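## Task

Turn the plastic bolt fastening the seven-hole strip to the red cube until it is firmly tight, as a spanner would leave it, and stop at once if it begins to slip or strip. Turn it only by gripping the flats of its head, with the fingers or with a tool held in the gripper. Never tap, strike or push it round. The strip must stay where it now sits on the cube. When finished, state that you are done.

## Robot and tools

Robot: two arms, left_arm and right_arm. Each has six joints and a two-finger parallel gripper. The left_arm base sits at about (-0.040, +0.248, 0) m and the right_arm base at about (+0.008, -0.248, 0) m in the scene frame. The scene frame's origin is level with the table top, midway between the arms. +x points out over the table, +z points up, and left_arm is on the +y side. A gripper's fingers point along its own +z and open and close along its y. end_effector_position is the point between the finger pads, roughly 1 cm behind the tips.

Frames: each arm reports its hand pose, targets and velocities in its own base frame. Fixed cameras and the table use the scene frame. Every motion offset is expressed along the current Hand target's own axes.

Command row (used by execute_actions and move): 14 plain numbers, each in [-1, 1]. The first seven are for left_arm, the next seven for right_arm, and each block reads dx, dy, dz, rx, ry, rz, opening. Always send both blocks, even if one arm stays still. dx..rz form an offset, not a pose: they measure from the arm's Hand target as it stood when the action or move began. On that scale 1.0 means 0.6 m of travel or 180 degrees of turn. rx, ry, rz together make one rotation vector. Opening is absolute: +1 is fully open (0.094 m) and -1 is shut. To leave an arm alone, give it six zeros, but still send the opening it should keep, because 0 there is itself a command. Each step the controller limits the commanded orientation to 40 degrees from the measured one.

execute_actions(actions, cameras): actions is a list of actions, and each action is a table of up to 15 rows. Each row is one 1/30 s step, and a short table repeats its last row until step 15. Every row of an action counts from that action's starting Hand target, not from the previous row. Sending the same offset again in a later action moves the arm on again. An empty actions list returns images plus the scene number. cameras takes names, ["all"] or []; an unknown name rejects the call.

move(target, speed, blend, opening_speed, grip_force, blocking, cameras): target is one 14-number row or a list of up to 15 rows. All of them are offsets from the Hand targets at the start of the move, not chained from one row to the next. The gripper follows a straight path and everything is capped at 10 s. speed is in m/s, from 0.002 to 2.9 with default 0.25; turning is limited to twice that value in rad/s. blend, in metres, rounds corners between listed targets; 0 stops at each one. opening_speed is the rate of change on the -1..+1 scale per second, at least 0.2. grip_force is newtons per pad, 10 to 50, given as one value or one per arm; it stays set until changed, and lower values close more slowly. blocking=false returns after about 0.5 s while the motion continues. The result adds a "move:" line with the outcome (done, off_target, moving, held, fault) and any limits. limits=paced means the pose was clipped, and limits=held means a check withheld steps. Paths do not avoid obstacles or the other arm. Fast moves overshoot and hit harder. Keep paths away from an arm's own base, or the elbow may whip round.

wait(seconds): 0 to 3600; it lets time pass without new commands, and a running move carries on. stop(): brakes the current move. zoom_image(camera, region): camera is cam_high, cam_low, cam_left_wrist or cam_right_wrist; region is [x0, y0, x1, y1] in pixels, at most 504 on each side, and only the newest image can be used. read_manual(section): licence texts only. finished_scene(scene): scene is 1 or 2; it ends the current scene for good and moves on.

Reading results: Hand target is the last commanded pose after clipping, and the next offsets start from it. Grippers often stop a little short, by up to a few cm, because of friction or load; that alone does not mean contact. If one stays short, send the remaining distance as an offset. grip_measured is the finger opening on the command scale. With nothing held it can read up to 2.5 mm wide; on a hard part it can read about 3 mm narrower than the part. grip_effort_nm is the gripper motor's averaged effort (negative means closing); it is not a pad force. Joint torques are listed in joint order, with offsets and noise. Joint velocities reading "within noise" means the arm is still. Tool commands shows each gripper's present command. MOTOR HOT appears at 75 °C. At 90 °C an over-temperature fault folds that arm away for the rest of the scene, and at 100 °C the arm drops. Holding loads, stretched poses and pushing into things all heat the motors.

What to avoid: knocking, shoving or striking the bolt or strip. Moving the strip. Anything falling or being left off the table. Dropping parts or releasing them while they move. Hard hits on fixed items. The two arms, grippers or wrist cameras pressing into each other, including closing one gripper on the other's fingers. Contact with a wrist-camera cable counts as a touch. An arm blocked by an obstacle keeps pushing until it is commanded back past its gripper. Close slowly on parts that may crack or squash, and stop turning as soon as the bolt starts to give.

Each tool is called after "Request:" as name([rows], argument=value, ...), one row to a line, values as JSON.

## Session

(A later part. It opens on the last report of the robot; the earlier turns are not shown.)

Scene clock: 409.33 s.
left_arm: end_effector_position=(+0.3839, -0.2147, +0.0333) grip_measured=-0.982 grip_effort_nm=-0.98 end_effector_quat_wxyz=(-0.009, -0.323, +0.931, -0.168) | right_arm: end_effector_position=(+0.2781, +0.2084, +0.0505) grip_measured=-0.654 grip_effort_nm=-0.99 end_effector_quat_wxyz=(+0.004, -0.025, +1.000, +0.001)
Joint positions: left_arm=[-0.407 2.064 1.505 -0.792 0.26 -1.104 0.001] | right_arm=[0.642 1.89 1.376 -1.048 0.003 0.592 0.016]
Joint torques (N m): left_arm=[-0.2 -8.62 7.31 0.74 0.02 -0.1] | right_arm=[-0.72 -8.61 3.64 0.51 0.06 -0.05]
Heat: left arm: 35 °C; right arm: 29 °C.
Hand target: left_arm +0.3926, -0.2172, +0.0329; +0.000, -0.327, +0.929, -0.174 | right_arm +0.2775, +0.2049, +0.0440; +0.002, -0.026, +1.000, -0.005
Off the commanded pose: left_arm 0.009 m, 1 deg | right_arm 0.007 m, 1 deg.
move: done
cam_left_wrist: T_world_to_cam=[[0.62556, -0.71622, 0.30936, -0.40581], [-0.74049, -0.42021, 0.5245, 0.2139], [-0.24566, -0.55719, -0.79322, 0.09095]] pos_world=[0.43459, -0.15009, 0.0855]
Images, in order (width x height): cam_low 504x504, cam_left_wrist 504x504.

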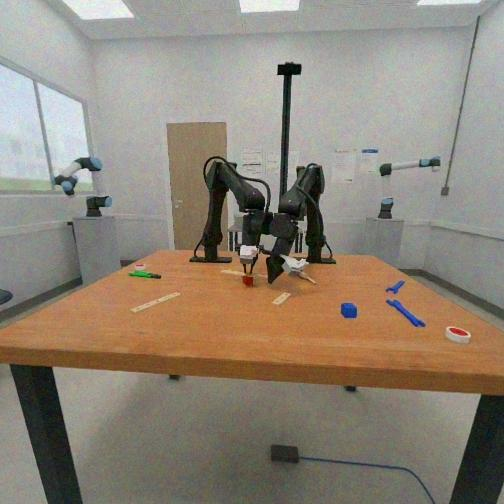

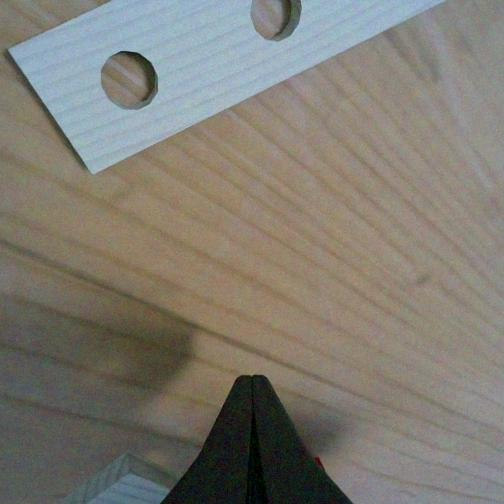

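Request:
move(target=[0.004,0.008,0.012,0,0,0,-1,0,0,0,0,0,0,-0.9], speed=0.12)

Request:
move(target=[0,0,0,0,0,0,-1,0,0,0,0,0,0.16,-0.9], cameras=["cam_left_wrist","cam_right_wrist"])

Scene clock: 418.83 s.
left_arm: end_effector_position=(+0.3863, -0.2165, +0.0303) grip_measured=-0.982 grip_effort_nm=-0.98 end_effector_quat_wxyz=(-0.003, -0.323, +0.930, -0.174) | right_arm: end_effector_position=(+0.2781, +0.2084, +0.0505) grip_measured=-0.654 grip_effort_nm=-0.99 end_effector_quat_wxyz=(+0.004, -0.025, +1.000, +0.001)
Joint positions: left_arm=[-0.408 2.064 1.488 -0.757 0.26 -1.108 0.001] | right_arm=[0.642 1.89 1.376 -1.048 0.003 0.592 0.016]
Joint torques (N m): left_arm=[-0.55 -8.8 5.19 0.78 0 -0.07] | right_arm=[-0.73 -8.59 3.64 0.5 0.05 -0.06]
Heat: left arm: 35 °C; right arm: 29 °C.
Hand target: left_arm +0.3886, -0.2175, +0.0248; +0.000, -0.327, +0.929, -0.174 | right_arm +0.2775, +0.2049, +0.0440; +0.002, -0.026, +1.000, -0.005
Off the commanded pose: left_arm 0.006 m, 1 deg | right_arm 0.007 m, 1 deg.
move: done

Scene clock: 420.90 s.
left_arm: end_effector_position=(+0.3954, -0.2227, +0.0336) grip_measured=-0.982 grip_effort_nm=-0.98 end_effector_quat_wxyz=(+0.012, -0.321, +0.928, -0.190) | right_arm: end_effector_position=(+0.2756, +0.2117, +0.0505) grip_measured=-0.656 grip_effort_nm=-0.99 end_effector_quat_wxyz=(+0.001, +0.200, +0.980, +0.004)
Joint positions: left_arm=[-0.413 2.064 1.489 -0.712 0.26 -1.116 0.001] | right_arm=[0.65 1.89 1.376 -1.048 -0.004 1.053 0.016]
Joint torques (N m): left_arm=[-0.29 -8.96 5.39 0.43 -0.01 -0.07] | right_arm=[-0.7 -8.61 3.66 0.51 0.13 0.32]
Heat: left arm: 34 °C; right arm: 29 °C.
Hand target: left_arm +0.3886, -0.2175, +0.0248; +0.000, -0.327, +0.929, -0.174 | right_arm +0.2775, +0.2049, +0.0440; +0.003, +0.223, +0.975, -0.005
Off the commanded pose: left_arm 0.012 m, 2 deg | right_arm 0.010 m, 3 deg.
move: off_target (right_arm)
cam_left_wrist: T_world_to_cam=[[0.61092, -0.70378, 0.36258, -0.41204], [-0.76626, -0.41049, 0.49432, 0.23228], [-0.19906, -0.57982, -0.79005, 0.06601]] pos_world=[0.44285, -0.15636, 0.08673]
cam_right_wrist: T_world_to_cam=[[-0.37634, -0.92648, 0.00306, 0.29736], [-0.83372, 0.34009, 0.43503, 0.17252], [-0.40409, 0.16117, -0.90041, 0.21569]] pos_world=[0.3429, 0.18206, 0.11825]

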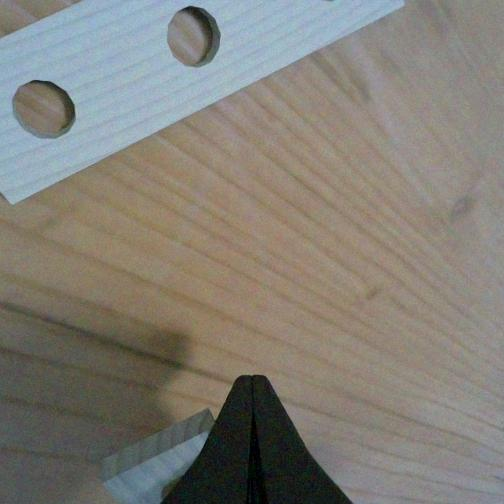

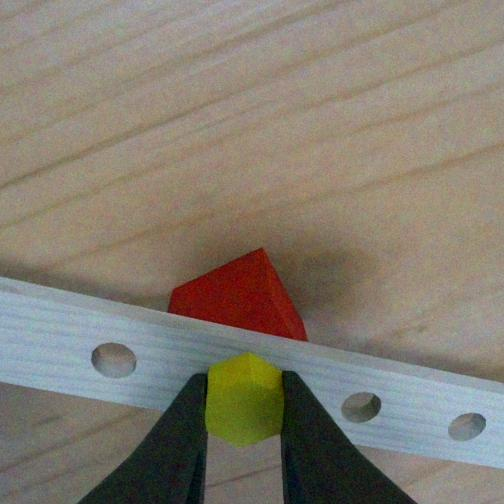

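Request:
move(target=[0,0,0,0,0,0,-1,0,0,0,0,0,0.14,-0.95], cameras=["cam_left_wrist","cam_right_wrist"])

Scene clock: 431.17 s.
left_arm: end_effector_position=(+0.4026, -0.2316, +0.0378) grip_measured=-0.982 grip_effort_nm=-0.98 end_effector_quat_wxyz=(+0.022, -0.314, +0.925, -0.211) | right_arm: end_effector_position=(+0.2726, +0.2156, +0.0506) grip_measured=-0.659 grip_effort_nm=-0.99 end_effector_quat_wxyz=(-0.012, +0.397, +0.918, +0.011)
Joint positions: left_arm=[-0.417 2.064 1.489 -0.666 0.278 -1.118 0.001] | right_arm=[0.65 1.89 1.376 -1.048 -0.032 1.467 0.016]
Joint torques (N m): left_arm=[0.02 -8.98 5.56 0.05 -0.1 -0.08] | right_arm=[-0.72 -8.69 3.63 0.52 0.42 0.54]
Heat: left arm: 34 °C; right arm: 29 °C.
Hand target: left_arm +0.3886, -0.2175, +0.0248; +0.000, -0.327, +0.929, -0.174 | right_arm +0.2775, +0.2049, +0.0440; +0.004, +0.431, +0.902, -0.004
Off the commanded pose: left_arm 0.024 m, 5 deg | right_arm 0.014 m, 5 deg.
move: off_target (right_arm)
cam_left_wrist: T_world_to_cam=[[0.59142, -0.69568, 0.40774, -0.41629], [-0.78664, -0.3866, 0.48139, 0.24624], [-0.17727, -0.60545, -0.7759, 0.05033]] pos_world=[0.44882, -0.16395, 0.09025]
cam_right_wrist: T_world_to_cam=[[-0.71716, -0.69691, 0.00039, 0.34339], [-0.61762, 0.63583, 0.46288, 0.04452], [-0.32283, 0.33172, -0.88642, 0.15424]] pos_world=[0.32355, 0.15984, 0.11598]

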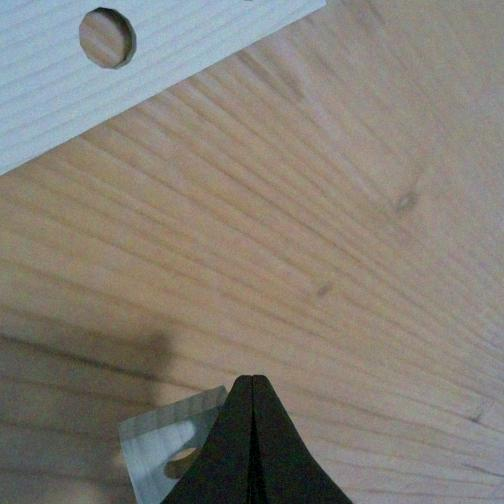

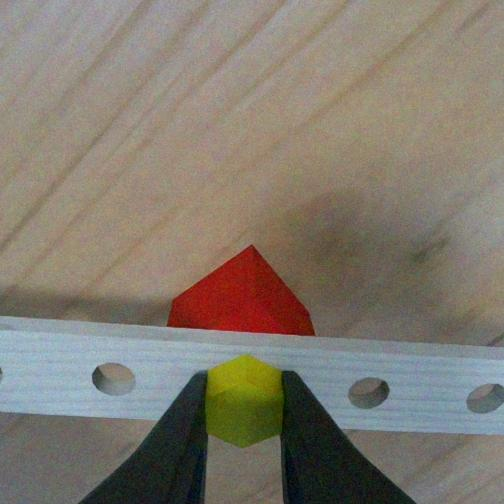

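Request:
move(target=[0.011,0.02,0.003,0,0,0,-1,0,0,0,0,0,0.13,-0.95], cameras=["cam_high","cam_right_wrist"])

Scene clock: 444.07 s.
left_arm: end_effector_position=(+0.4076, -0.2394, +0.0384) grip_measured=-0.982 grip_effort_nm=-0.98 end_effector_quat_wxyz=(+0.030, -0.306, +0.923, -0.231) | right_arm: end_effector_position=(+0.2711, +0.2183, +0.0507) grip_measured=-0.659 grip_effort_nm=-0.99 end_effector_quat_wxyz=(-0.020, +0.470, +0.883, +0.015)
Joint positions: left_arm=[-0.422 2.064 1.474 -0.61 0.295 -1.118 0.001] | right_arm=[0.65 1.89 1.376 -1.047 -0.049 1.628 0.016]
Joint torques (N m): left_arm=[0.1 -10.14 6.68 0.54 0.03 -0.03] | right_arm=[-0.08 -9.69 5.19 0.41 0.07 0.06]
Heat: left arm: 35 °C; right arm: 29 °C.
Hand target: left_arm +0.4074, -0.2340, +0.0405; +0.032, -0.309, +0.924, -0.222 (not the last commanded pose) | right_arm +0.2751, +0.2172, +0.0535; -0.013, +0.475, +0.880, +0.018 (not the last commanded pose)
Off the commanded pose: left_arm 0.045 m, 8 deg | right_arm 0.016 m, 19 deg.
move: held (left_arm, right_arm; a check stopped the path); limits=held
pose unreachable (left arm): on one or more control steps of this call, first in action 0 (counted from 0), this arm could not follow its commanded pose, so it was not sent that pose on those steps. It may still have moved: this result reports where it is.
cause: moving toward the commanded pose would bring a part of the arm too close to another arm (this arm's wrist (the part past joint 4) and the right arm's wrist (the part past joint 4), 4 mm apart when this arm was first held).
pose unreachable (right arm): on one or more control steps of this call, first in action 0 (counted from 0), this arm could not follow its commanded pose, so it was not sent that pose on those steps. It may still have moved: this result reports where it is.
cause: moving toward the commanded pose would bring a part of the arm too close to another arm (this arm's wrist (the part past joint 4) and the left arm's wrist (the part past joint 4), at the place that arm was heading or pushing toward when its own hold began).
cam_right_wrist: T_world_to_cam=[[-0.81945, -0.57314, 0.00448, 0.34466], [-0.50131, 0.7205, 0.47912, -0.00906], [-0.27783, 0.39037, -0.87774, 0.12753]] pos_world=[0.31332, 0.15428, 0.11474]

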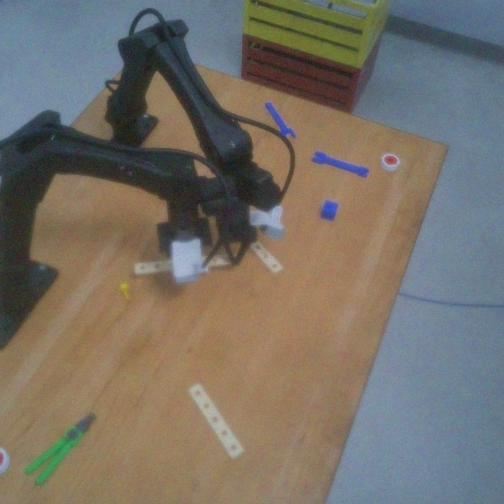

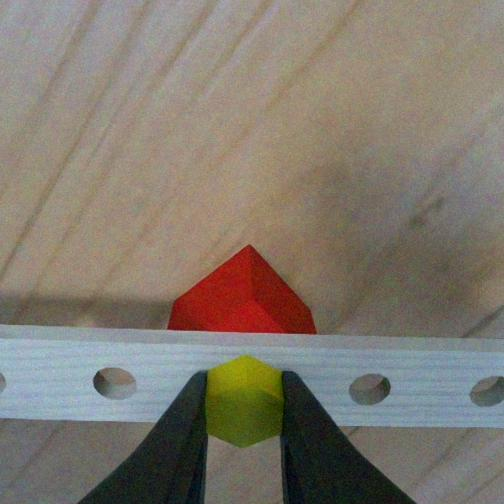

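Request:
move(target=[0,0,0,0,0,0,-1,-0.022,-0.003,0,0,0,-0.24,-0.95])

Request:
move(target=[0.027,0.064,-0.005,-0.036,0.007,-0.013,-1,0,0,0,0,0,0,-0.95], speed=0.1, cameras=["cam_high","cam_right_wrist","cam_left_wrist"])

Scene clock: 475.90 s.
left_arm: end_effector_position=(+0.4071, -0.2380, +0.0377) grip_measured=-0.982 grip_effort_nm=-0.98 end_effector_quat_wxyz=(+0.031, -0.307, +0.924, -0.227) | right_arm: end_effector_position=(+0.2710, +0.2084, +0.0507) grip_measured=-0.659 grip_effort_nm=-0.99 end_effector_quat_wxyz=(-0.022, +0.115, +0.993, +0.013)
Joint positions: left_arm=[-0.422 2.064 1.474 -0.614 0.289 -1.118 0.001] | right_arm=[0.627 1.89 1.376 -1.072 -0.049 0.856 0.016]
Joint torques (N m): left_arm=[0.24 -10.15 6.54 0.55 -0.02 0.01] | right_arm=[-1.52 -10.29 4.25 0.66 0.06 -0.06]
Heat: left arm: 38 °C; right arm: 30 °C.
Hand target: left_arm +0.4074, -0.2340, +0.0405; +0.032, -0.309, +0.924, -0.222 | right_arm +0.2809, +0.2051, +0.0530; -0.005, +0.118, +0.993, +0.021
Off the commanded pose: left_arm 0.005 m, 1 deg | right_arm 0.011 m, 2 deg.
move: off_target (right_arm)

Scene clock: 477.53 s.
left_arm: end_effector_position=(+0.3732, -0.2169, +0.0110) grip_measured=-0.982 grip_effort_nm=-0.98 end_effector_quat_wxyz=(-0.011, -0.324, +0.931, -0.168) | right_arm: end_effector_position=(+0.2710, +0.2084, +0.0507) grip_measured=-0.659 grip_effort_nm=-0.99 end_effector_quat_wxyz=(-0.022, +0.115, +0.993, +0.013)
Joint positions: left_arm=[-0.422 2.064 1.409 -0.696 0.258 -1.121 0.001] | right_arm=[0.627 1.89 1.376 -1.072 -0.049 0.856 0.016]
Joint torques (N m): left_arm=[-0.34 -12.96 5.09 0.38 0.01 -0.07] | right_arm=[-1.57 -10.29 4.23 0.65 0.06 -0.07]
Heat: left arm: 38 °C; right arm: 30 °C.
Hand target: left_arm +0.3723, -0.2151, +0.0279; +0.000, -0.327, +0.929, -0.174 | right_arm +0.2809, +0.2051, +0.0530; -0.005, +0.118, +0.993, +0.021
Off the commanded pose: left_arm 0.017 m, 1 deg | right_arm 0.011 m, 2 deg.
move: off_target (left_arm)
cam_left_wrist: T_world_to_cam=[[0.62731, -0.71539, 0.30774, -0.3943], [-0.73828, -0.42052, 0.52736, 0.21576], [-0.24786, -0.55801, -0.79195, 0.07]] pos_world=[0.42399, -0.15229, 0.06299]
cam_right_wrist: T_world_to_cam=[[-0.21124, -0.97739, -0.00919, 0.25901], [-0.86021, 0.18143, 0.47658, 0.2078], [-0.46414, 0.10858, -0.87908, 0.24069]] pos_world=[0.34518, 0.18931, 0.11493]
Images, in order (width x height): cam_high 504x504, cam_left_wrist 504x504, cam_right_wrist 504x504.

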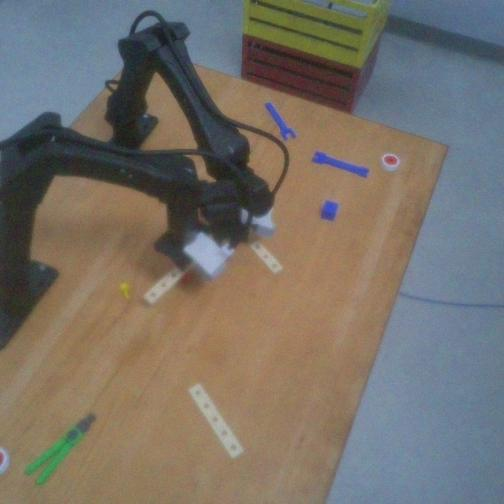

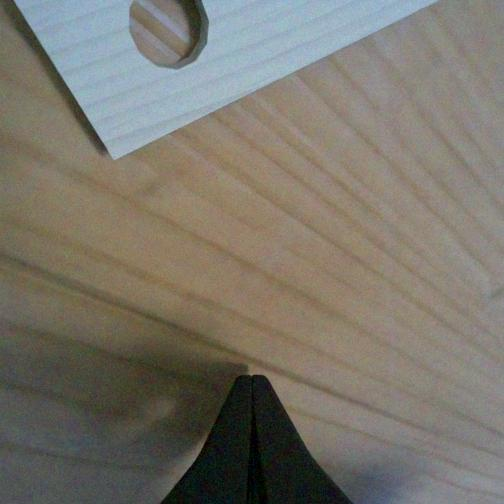

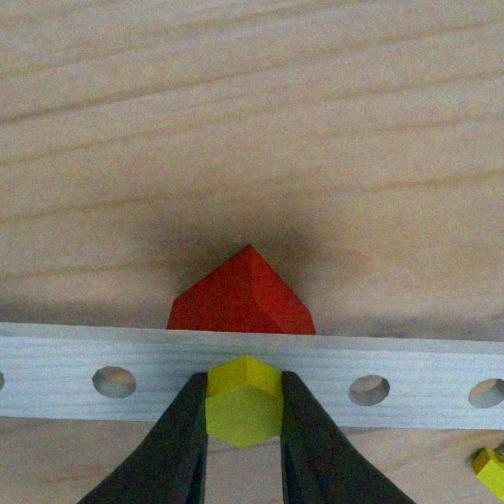

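Request:
move(target=[0.018,0.005,-0.024,0,0,0,-1,0,0,0,0,0,0,-0.95], speed=0.1)

Request:
move(target=[0,0,0,0,0,0,-1,0,0,0,0,0,0.2,-0.95], cameras=["cam_right_wrist","cam_left_wrist"])

Scene clock: 489.10 s.
left_arm: end_effector_position=(+0.3732, -0.2169, +0.0110) grip_measured=-0.982 grip_effort_nm=-0.98 end_effector_quat_wxyz=(-0.011, -0.324, +0.931, -0.168) | right_arm: end_effector_position=(+0.2710, +0.2084, +0.0507) grip_measured=-0.659 grip_effort_nm=-1.00 end_effector_quat_wxyz=(-0.022, +0.115, +0.993, +0.013)
Joint positions: left_arm=[-0.422 2.064 1.409 -0.696 0.258 -1.121 0.001] | right_arm=[0.627 1.89 1.376 -1.072 -0.049 0.856 0.016]
Joint torques (N m): left_arm=[-0.13 -9.83 6.15 0.56 0.1 0.02] | right_arm=[-1.55 -10.3 4.25 0.66 0.06 -0.07]
Heat: left arm: 41 °C; right arm: 31 °C.
Hand target: left_arm +0.3766, -0.2175, +0.0152; -0.007, -0.325, +0.930, -0.174 (not the last commanded pose) | right_arm +0.2809, +0.2051, +0.0530; -0.005, +0.118, +0.993, +0.021
Off the commanded pose: left_arm 0.033 m, 1 deg | right_arm 0.011 m, 2 deg.
move: held (left_arm; a check stopped the path); limits=held
pose unreachable (left arm): on one or more control steps of this call, first in action 0 (counted from 0), this arm could not follow its commanded pose, so it was not sent that pose on those steps. It may still have moved: this result reports where it is.
cause: moving toward the commanded pose would bring a part of the arm too close to another arm (this arm's wrist (the part past joint 4) and the right arm's wrist (the part past joint 4), 11 mm apart when this arm was first held).

Scene clock: 491.53 s.
left_arm: end_effector_position=(+0.3962, -0.2302, +0.0192) grip_measured=-0.982 grip_effort_nm=-0.98 end_effector_quat_wxyz=(+0.024, -0.315, +0.925, -0.211) | right_arm: end_effector_position=(+0.2677, +0.2162, +0.0512) grip_measured=-0.659 grip_effort_nm=-0.99 end_effector_quat_wxyz=(-0.041, +0.378, +0.925, +0.021)
Joint positions: left_arm=[-0.422 2.064 1.409 -0.582 0.274 -1.125 0.001] | right_arm=[0.628 1.89 1.376 -1.064 -0.092 1.404 0.016]
Joint torques (N m): left_arm=[-0.1 -10.1 6.35 -0.25 0.03 -0.01] | right_arm=[-1.62 -10.39 4.19 0.59 0.48 0.61]
Heat: left arm: 41 °C; right arm: 31 °C.
Hand target: left_arm +0.3766, -0.2175, +0.0152; -0.007, -0.325, +0.930, -0.174 | right_arm +0.2809, +0.2051, +0.0530; -0.011, +0.419, +0.908, +0.019
Off the commanded pose: left_arm 0.024 m, 6 deg | right_arm 0.017 m, 6 deg.
move: off_target (right_arm)
cam_left_wrist: T_world_to_cam=[[0.59289, -0.69369, 0.409, -0.40407], [-0.78658, -0.39003, 0.47872, 0.24997], [-0.17256, -0.60554, -0.77689, 0.03379]] pos_world=[0.44202, -0.16234, 0.07185]
cam_right_wrist: T_world_to_cam=[[-0.6877, -0.72599, 0.00255, 0.33858], [-0.62103, 0.59008, 0.51587, 0.049], [-0.37602, 0.35318, -0.85667, 0.16118]] pos_world=[0.32388, 0.15997, 0.11194]
Images, in order (width x height): cam_left_wrist 504x504, cam_right_wrist 504x504.

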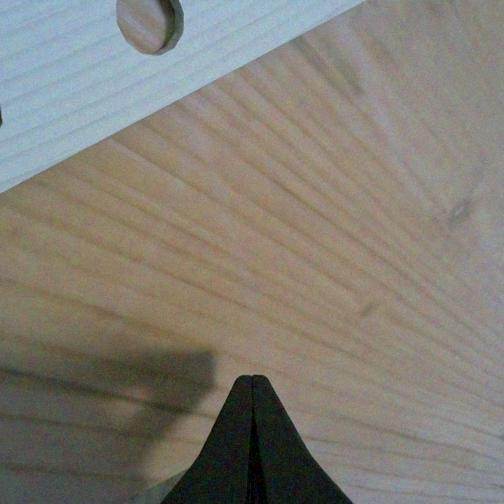

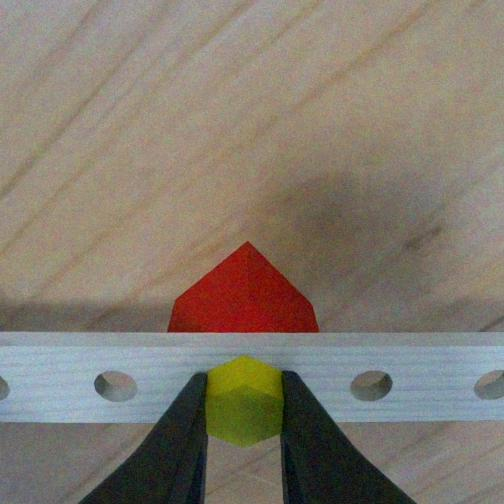

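Request:
move(target=[0,0,0,0,0,0,-1,0,0,0,0,0,0.14,-1], cameras=["cam_right_wrist","cam_high"])

Scene clock: 498.83 s.
left_arm: end_effector_position=(+0.3977, -0.2400, +0.0240) grip_measured=-0.982 grip_effort_nm=-0.97 end_effector_quat_wxyz=(+0.023, -0.304, +0.925, -0.229) | right_arm: end_effector_position=(+0.2624, +0.2235, +0.0523) grip_measured=-0.659 grip_effort_nm=-0.99 end_effector_quat_wxyz=(-0.068, +0.553, +0.830, +0.021)
Joint positions: left_arm=[-0.43 2.064 1.416 -0.564 0.301 -1.119 0.001] | right_arm=[0.628 1.89 1.376 -1.064 -0.142 1.803 0.016]
Joint torques (N m): left_arm=[0.49 -10 6.32 -0.36 -0.23 0] | right_arm=[-2.32 -10.48 4.38 0.5 0.8 0.78]
Heat: left arm: 41 °C; right arm: 31 °C.
Hand target: left_arm +0.3773, -0.2185, +0.0162; -0.005, -0.324, +0.929, -0.176 (last step not sent: back at the drive's target) | right_arm +0.2798, +0.2055, +0.0540; -0.023, +0.601, +0.799, +0.020 (last step not sent: back at the drive's target)
Off the commanded pose: left_arm 0.032 m, 8 deg | right_arm 0.026 m, 10 deg.
previous command not reached (left arm): moving toward its pose would have brought a part of the arm too close to another arm.
previous command not reached (right arm): moving toward its pose would have brought a part of the arm too close to another arm.
move: held (left_arm), held (right_arm; a check stopped the path); limits=held
pose unreachable (left arm): on one or more control steps of this call, first in action 0 (counted from 0), this arm could not follow its commanded pose, so it was not sent that pose on those steps. On the call's last step it was still not sent that pose. It may still have moved: this result reports where it is.
cause: moving toward the commanded pose would bring a part of the arm too close to another arm (this arm's wrist (the part past joint 4) and the right arm's wrist (the part past joint 4), where that arm would come to rest).
pose unreachable (right arm): on one or more control steps of this call, first in action 0 (counted from 0), this arm could not follow its commanded pose, so it was not sent that pose on those steps. On the call's last step it was still not sent that pose. It may still have moved: this result reports where it is.
cause: moving toward the commanded pose would bring a part of the arm too close to another arm (this arm's wrist (the part past joint 4) and the left arm's wrist (the part past joint 4), along the way the arms are being sent, or toward where that arm still pushes).
cam_right_wrist: T_world_to_cam=[[-0.91317, -0.40458, 0.04939, 0.32508], [-0.31194, 0.77173, 0.55419, -0.08295], [-0.26233, 0.49067, -0.83092, 0.09561]] pos_world=[0.29606, 0.14863, 0.10936]
Images, in order (width x height): cam_high 504x504, cam_right_wrist 504x504.

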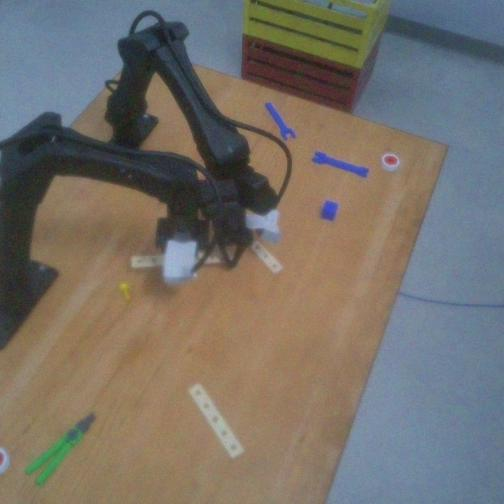

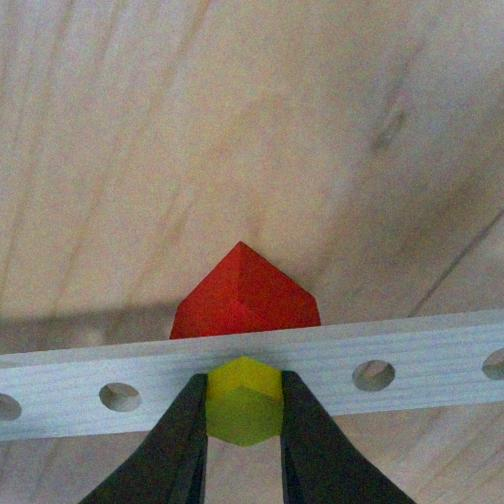

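Request:
move(target=[0,0,0,0,0,0,-1,0,0,0,0,0,-0.28,-0.95], cameras=["cam_right_wrist"])

Request:
move(target=[0.006,0,-0.13,0,0,0,-1,0,0,0,0,0,0,-0.95])

Request:
move([
  [0,0,0,0,0,0,-1,0,0,0,0,0,0,-0.3],
  [0,0,0,0,0,0,-1,0,0,-0.12,0,0,0,-0.3],
], opening_speed=1.0, speed=0.12, cameras=["cam_right_wrist","cam_high"])

Scene clock: 515.80 s.
left_arm: end_effector_position=(+0.3980, -0.2404, +0.0246) grip_measured=-0.982 grip_effort_nm=-0.97 end_effector_quat_wxyz=(+0.023, -0.303, +0.924, -0.230) | right_arm: end_effector_position=(+0.2623, +0.2237, +0.0523) grip_measured=-0.659 grip_effort_nm=-0.99 end_effector_quat_wxyz=(-0.069, +0.554, +0.829, +0.022)
Joint positions: left_arm=[-0.43 2.064 1.417 -0.564 0.303 -1.119 0.001] | right_arm=[0.628 1.89 1.376 -1.064 -0.144 1.806 0.016]
Joint torques (N m): left_arm=[0.42 -10.07 6.35 -0.35 -0.23 0] | right_arm=[-2.36 -11.33 3.84 0.56 0.72 0.71]
Heat: left arm: 40 °C; right arm: 32 °C.
Hand target: left_arm +0.3794, -0.2200, +0.0175; -0.003, -0.323, +0.929, -0.179 (last step not sent: back at the drive's target) | right_arm +0.2785, +0.2060, +0.0551; -0.027, +0.598, +0.801, +0.021 (not the last commanded pose)
Off the commanded pose: left_arm 0.031 m, 7 deg | right_arm 0.025 m, 44 deg.
previous command not reached (right arm): moving toward its pose would have brought a part of the arm too close to another arm.
held back during your reply time or a wait (left arm), on 90 control steps: a part of the arm was too close to another arm, or the arm's last command would have brought one too close.
move: held (left_arm), held (right_arm; a check stopped the path); limits=held
pose unreachable (left arm): on one or more control steps of this call, first in action 0 (counted from 0), this arm could not follow its commanded pose, so it was not sent that pose on those steps. On the call's last step it was still not sent that pose. It may still have moved: this result reports where it is.
cause: moving toward the commanded pose would bring a part of the arm too close to another arm (this arm's wrist (the part past joint 4) and the right arm's wrist (the part past joint 4), 6 mm apart when this arm was first held).
pose unreachable (right arm): on one or more control steps of this call, first in action 0 (counted from 0), this arm could not follow its commanded pose, so it was not sent that pose on those steps. It may still have moved: this result reports where it is.
cause: moving toward the commanded pose would bring a part of the arm too close to another arm (this arm's wrist (the part past joint 4) and the left arm's wrist (the part past joint 4), where that arm would come to rest).
cam_right_wrist: T_world_to_cam=[[-0.91434, -0.40183, 0.0502, 0.3247], [-0.30885, 0.77215, 0.55533, -0.08417], [-0.26191, 0.49226, -0.83011, 0.09494]] pos_world=[0.29575, 0.14873, 0.10926]

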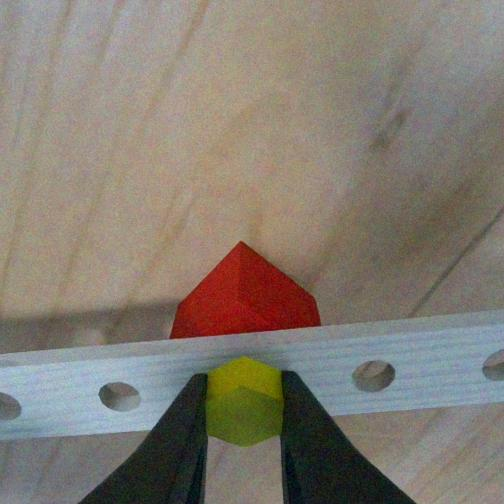

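Scene clock: 518.67 s.
left_arm: end_effector_position=(+0.3596, -0.1954, +0.0673) grip_measured=-0.982 grip_effort_nm=-0.97 end_effector_quat_wxyz=(-0.026, -0.328, +0.930, -0.164) | right_arm: end_effector_position=(+0.2668, +0.2198, +0.0520) grip_measured=-0.659 grip_effort_nm=-0.99 end_effector_quat_wxyz=(-0.063, +0.584, +0.809, +0.020)
Joint positions: left_arm=[-0.377 1.946 1.475 -0.918 0.281 -1.081 0.001] | right_arm=[0.618 1.89 1.376 -1.059 -0.132 1.867 0.016]
Joint torques (N m): left_arm=[-0.14 -11.52 9.35 0.3 0.02 0.11] | right_arm=[-1.31 -11.17 3.99 0.52 0.62 0.15]
Heat: left arm: 41 °C; right arm: 32 °C.
Hand target: left_arm +0.3679, -0.1960, +0.0909; -0.003, -0.323, +0.929, -0.179 | right_arm +0.2785, +0.2060, +0.0551; -0.027, +0.598, +0.801, +0.021
Off the commanded pose: left_arm 0.025 m, 3 deg | right_arm 0.018 m, 5 deg.
move: off_target (left_arm); limits=held
pose unreachable (left arm): on one or more control steps of this call, first in action 0 (counted from 0), this arm could not follow its commanded pose, so it was not sent that pose on those steps. It may still have moved: this result reports where it is.
cause: moving toward the commanded pose would bring a part of the arm too close to another arm (this arm's wrist (the part past joint 4) and the right arm's wrist (the part past joint 4), 6 mm apart when this arm was first held).
pose unreachable (right arm): on one or more control steps of this call, first in action 0 (counted from 0), this arm could not follow its commanded pose, so it was not sent that pose on those steps. It may still have moved: this result reports where it is.
cause: moving toward the commanded pose would bring a part of the arm too close to another arm (this arm's wrist (the part past joint 4) and the left arm's wrist (the part past joint 4), where that arm would come to rest).

Scene clock: 521.90 s.
left_arm: end_effector_position=(+0.3596, -0.1954, +0.0673) grip_measured=-0.982 grip_effort_nm=-0.97 end_effector_quat_wxyz=(-0.026, -0.328, +0.930, -0.164) | right_arm: end_effector_position=(+0.2700, +0.2025, +0.1043) grip_measured=-0.302 grip_effort_nm=0.16 end_effector_quat_wxyz=(-0.050, +0.597, +0.801, -0.004)
Joint positions: left_arm=[-0.377 1.946 1.475 -0.918 0.281 -1.081 0.001] | right_arm=[0.592 1.862 1.552 -1.302 -0.092 1.87 0.033]
Joint torques (N m): left_arm=[-0.09 -11.41 9.36 0.29 0.02 0.13] | right_arm=[-0.9 -12.55 8.16 0.08 0.22 0.02]
Heat: left arm: 41 °C; right arm: 33 °C.
Hand target: left_arm +0.3679, -0.1960, +0.0909; -0.003, -0.323, +0.929, -0.179 | right_arm +0.2798, +0.2012, +0.1269; -0.027, +0.598, +0.801, +0.021
Off the commanded pose: left_arm 0.025 m, 3 deg | right_arm 0.025 m, 4 deg.
move: off_target (right_arm)
cam_right_wrist: T_world_to_cam=[[-0.94934, -0.30467, 0.07704, 0.30765], [-0.22715, 0.83466, 0.50174, -0.1233], [-0.21716, 0.45882, -0.86158, 0.14852]] pos_world=[0.29631, 0.1285, 0.16613]
Images, in order (width x height): cam_high 504x504, cam_right_wrist 504x504.

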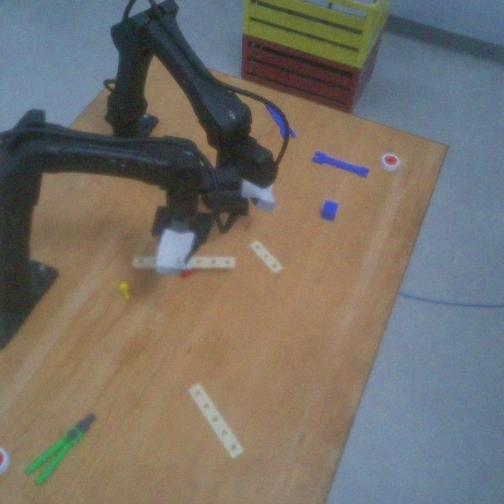

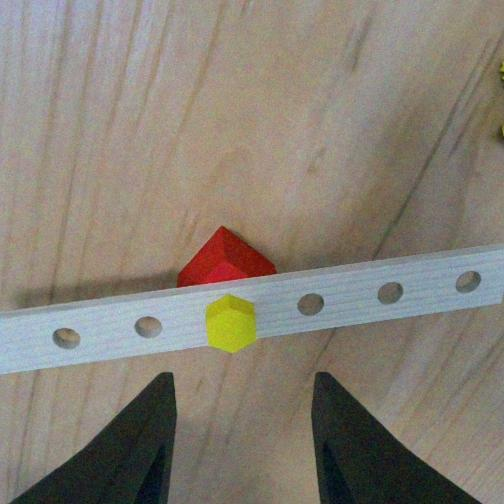

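Request:
finished_scene(scene=1)

The scene is finished: the task was done.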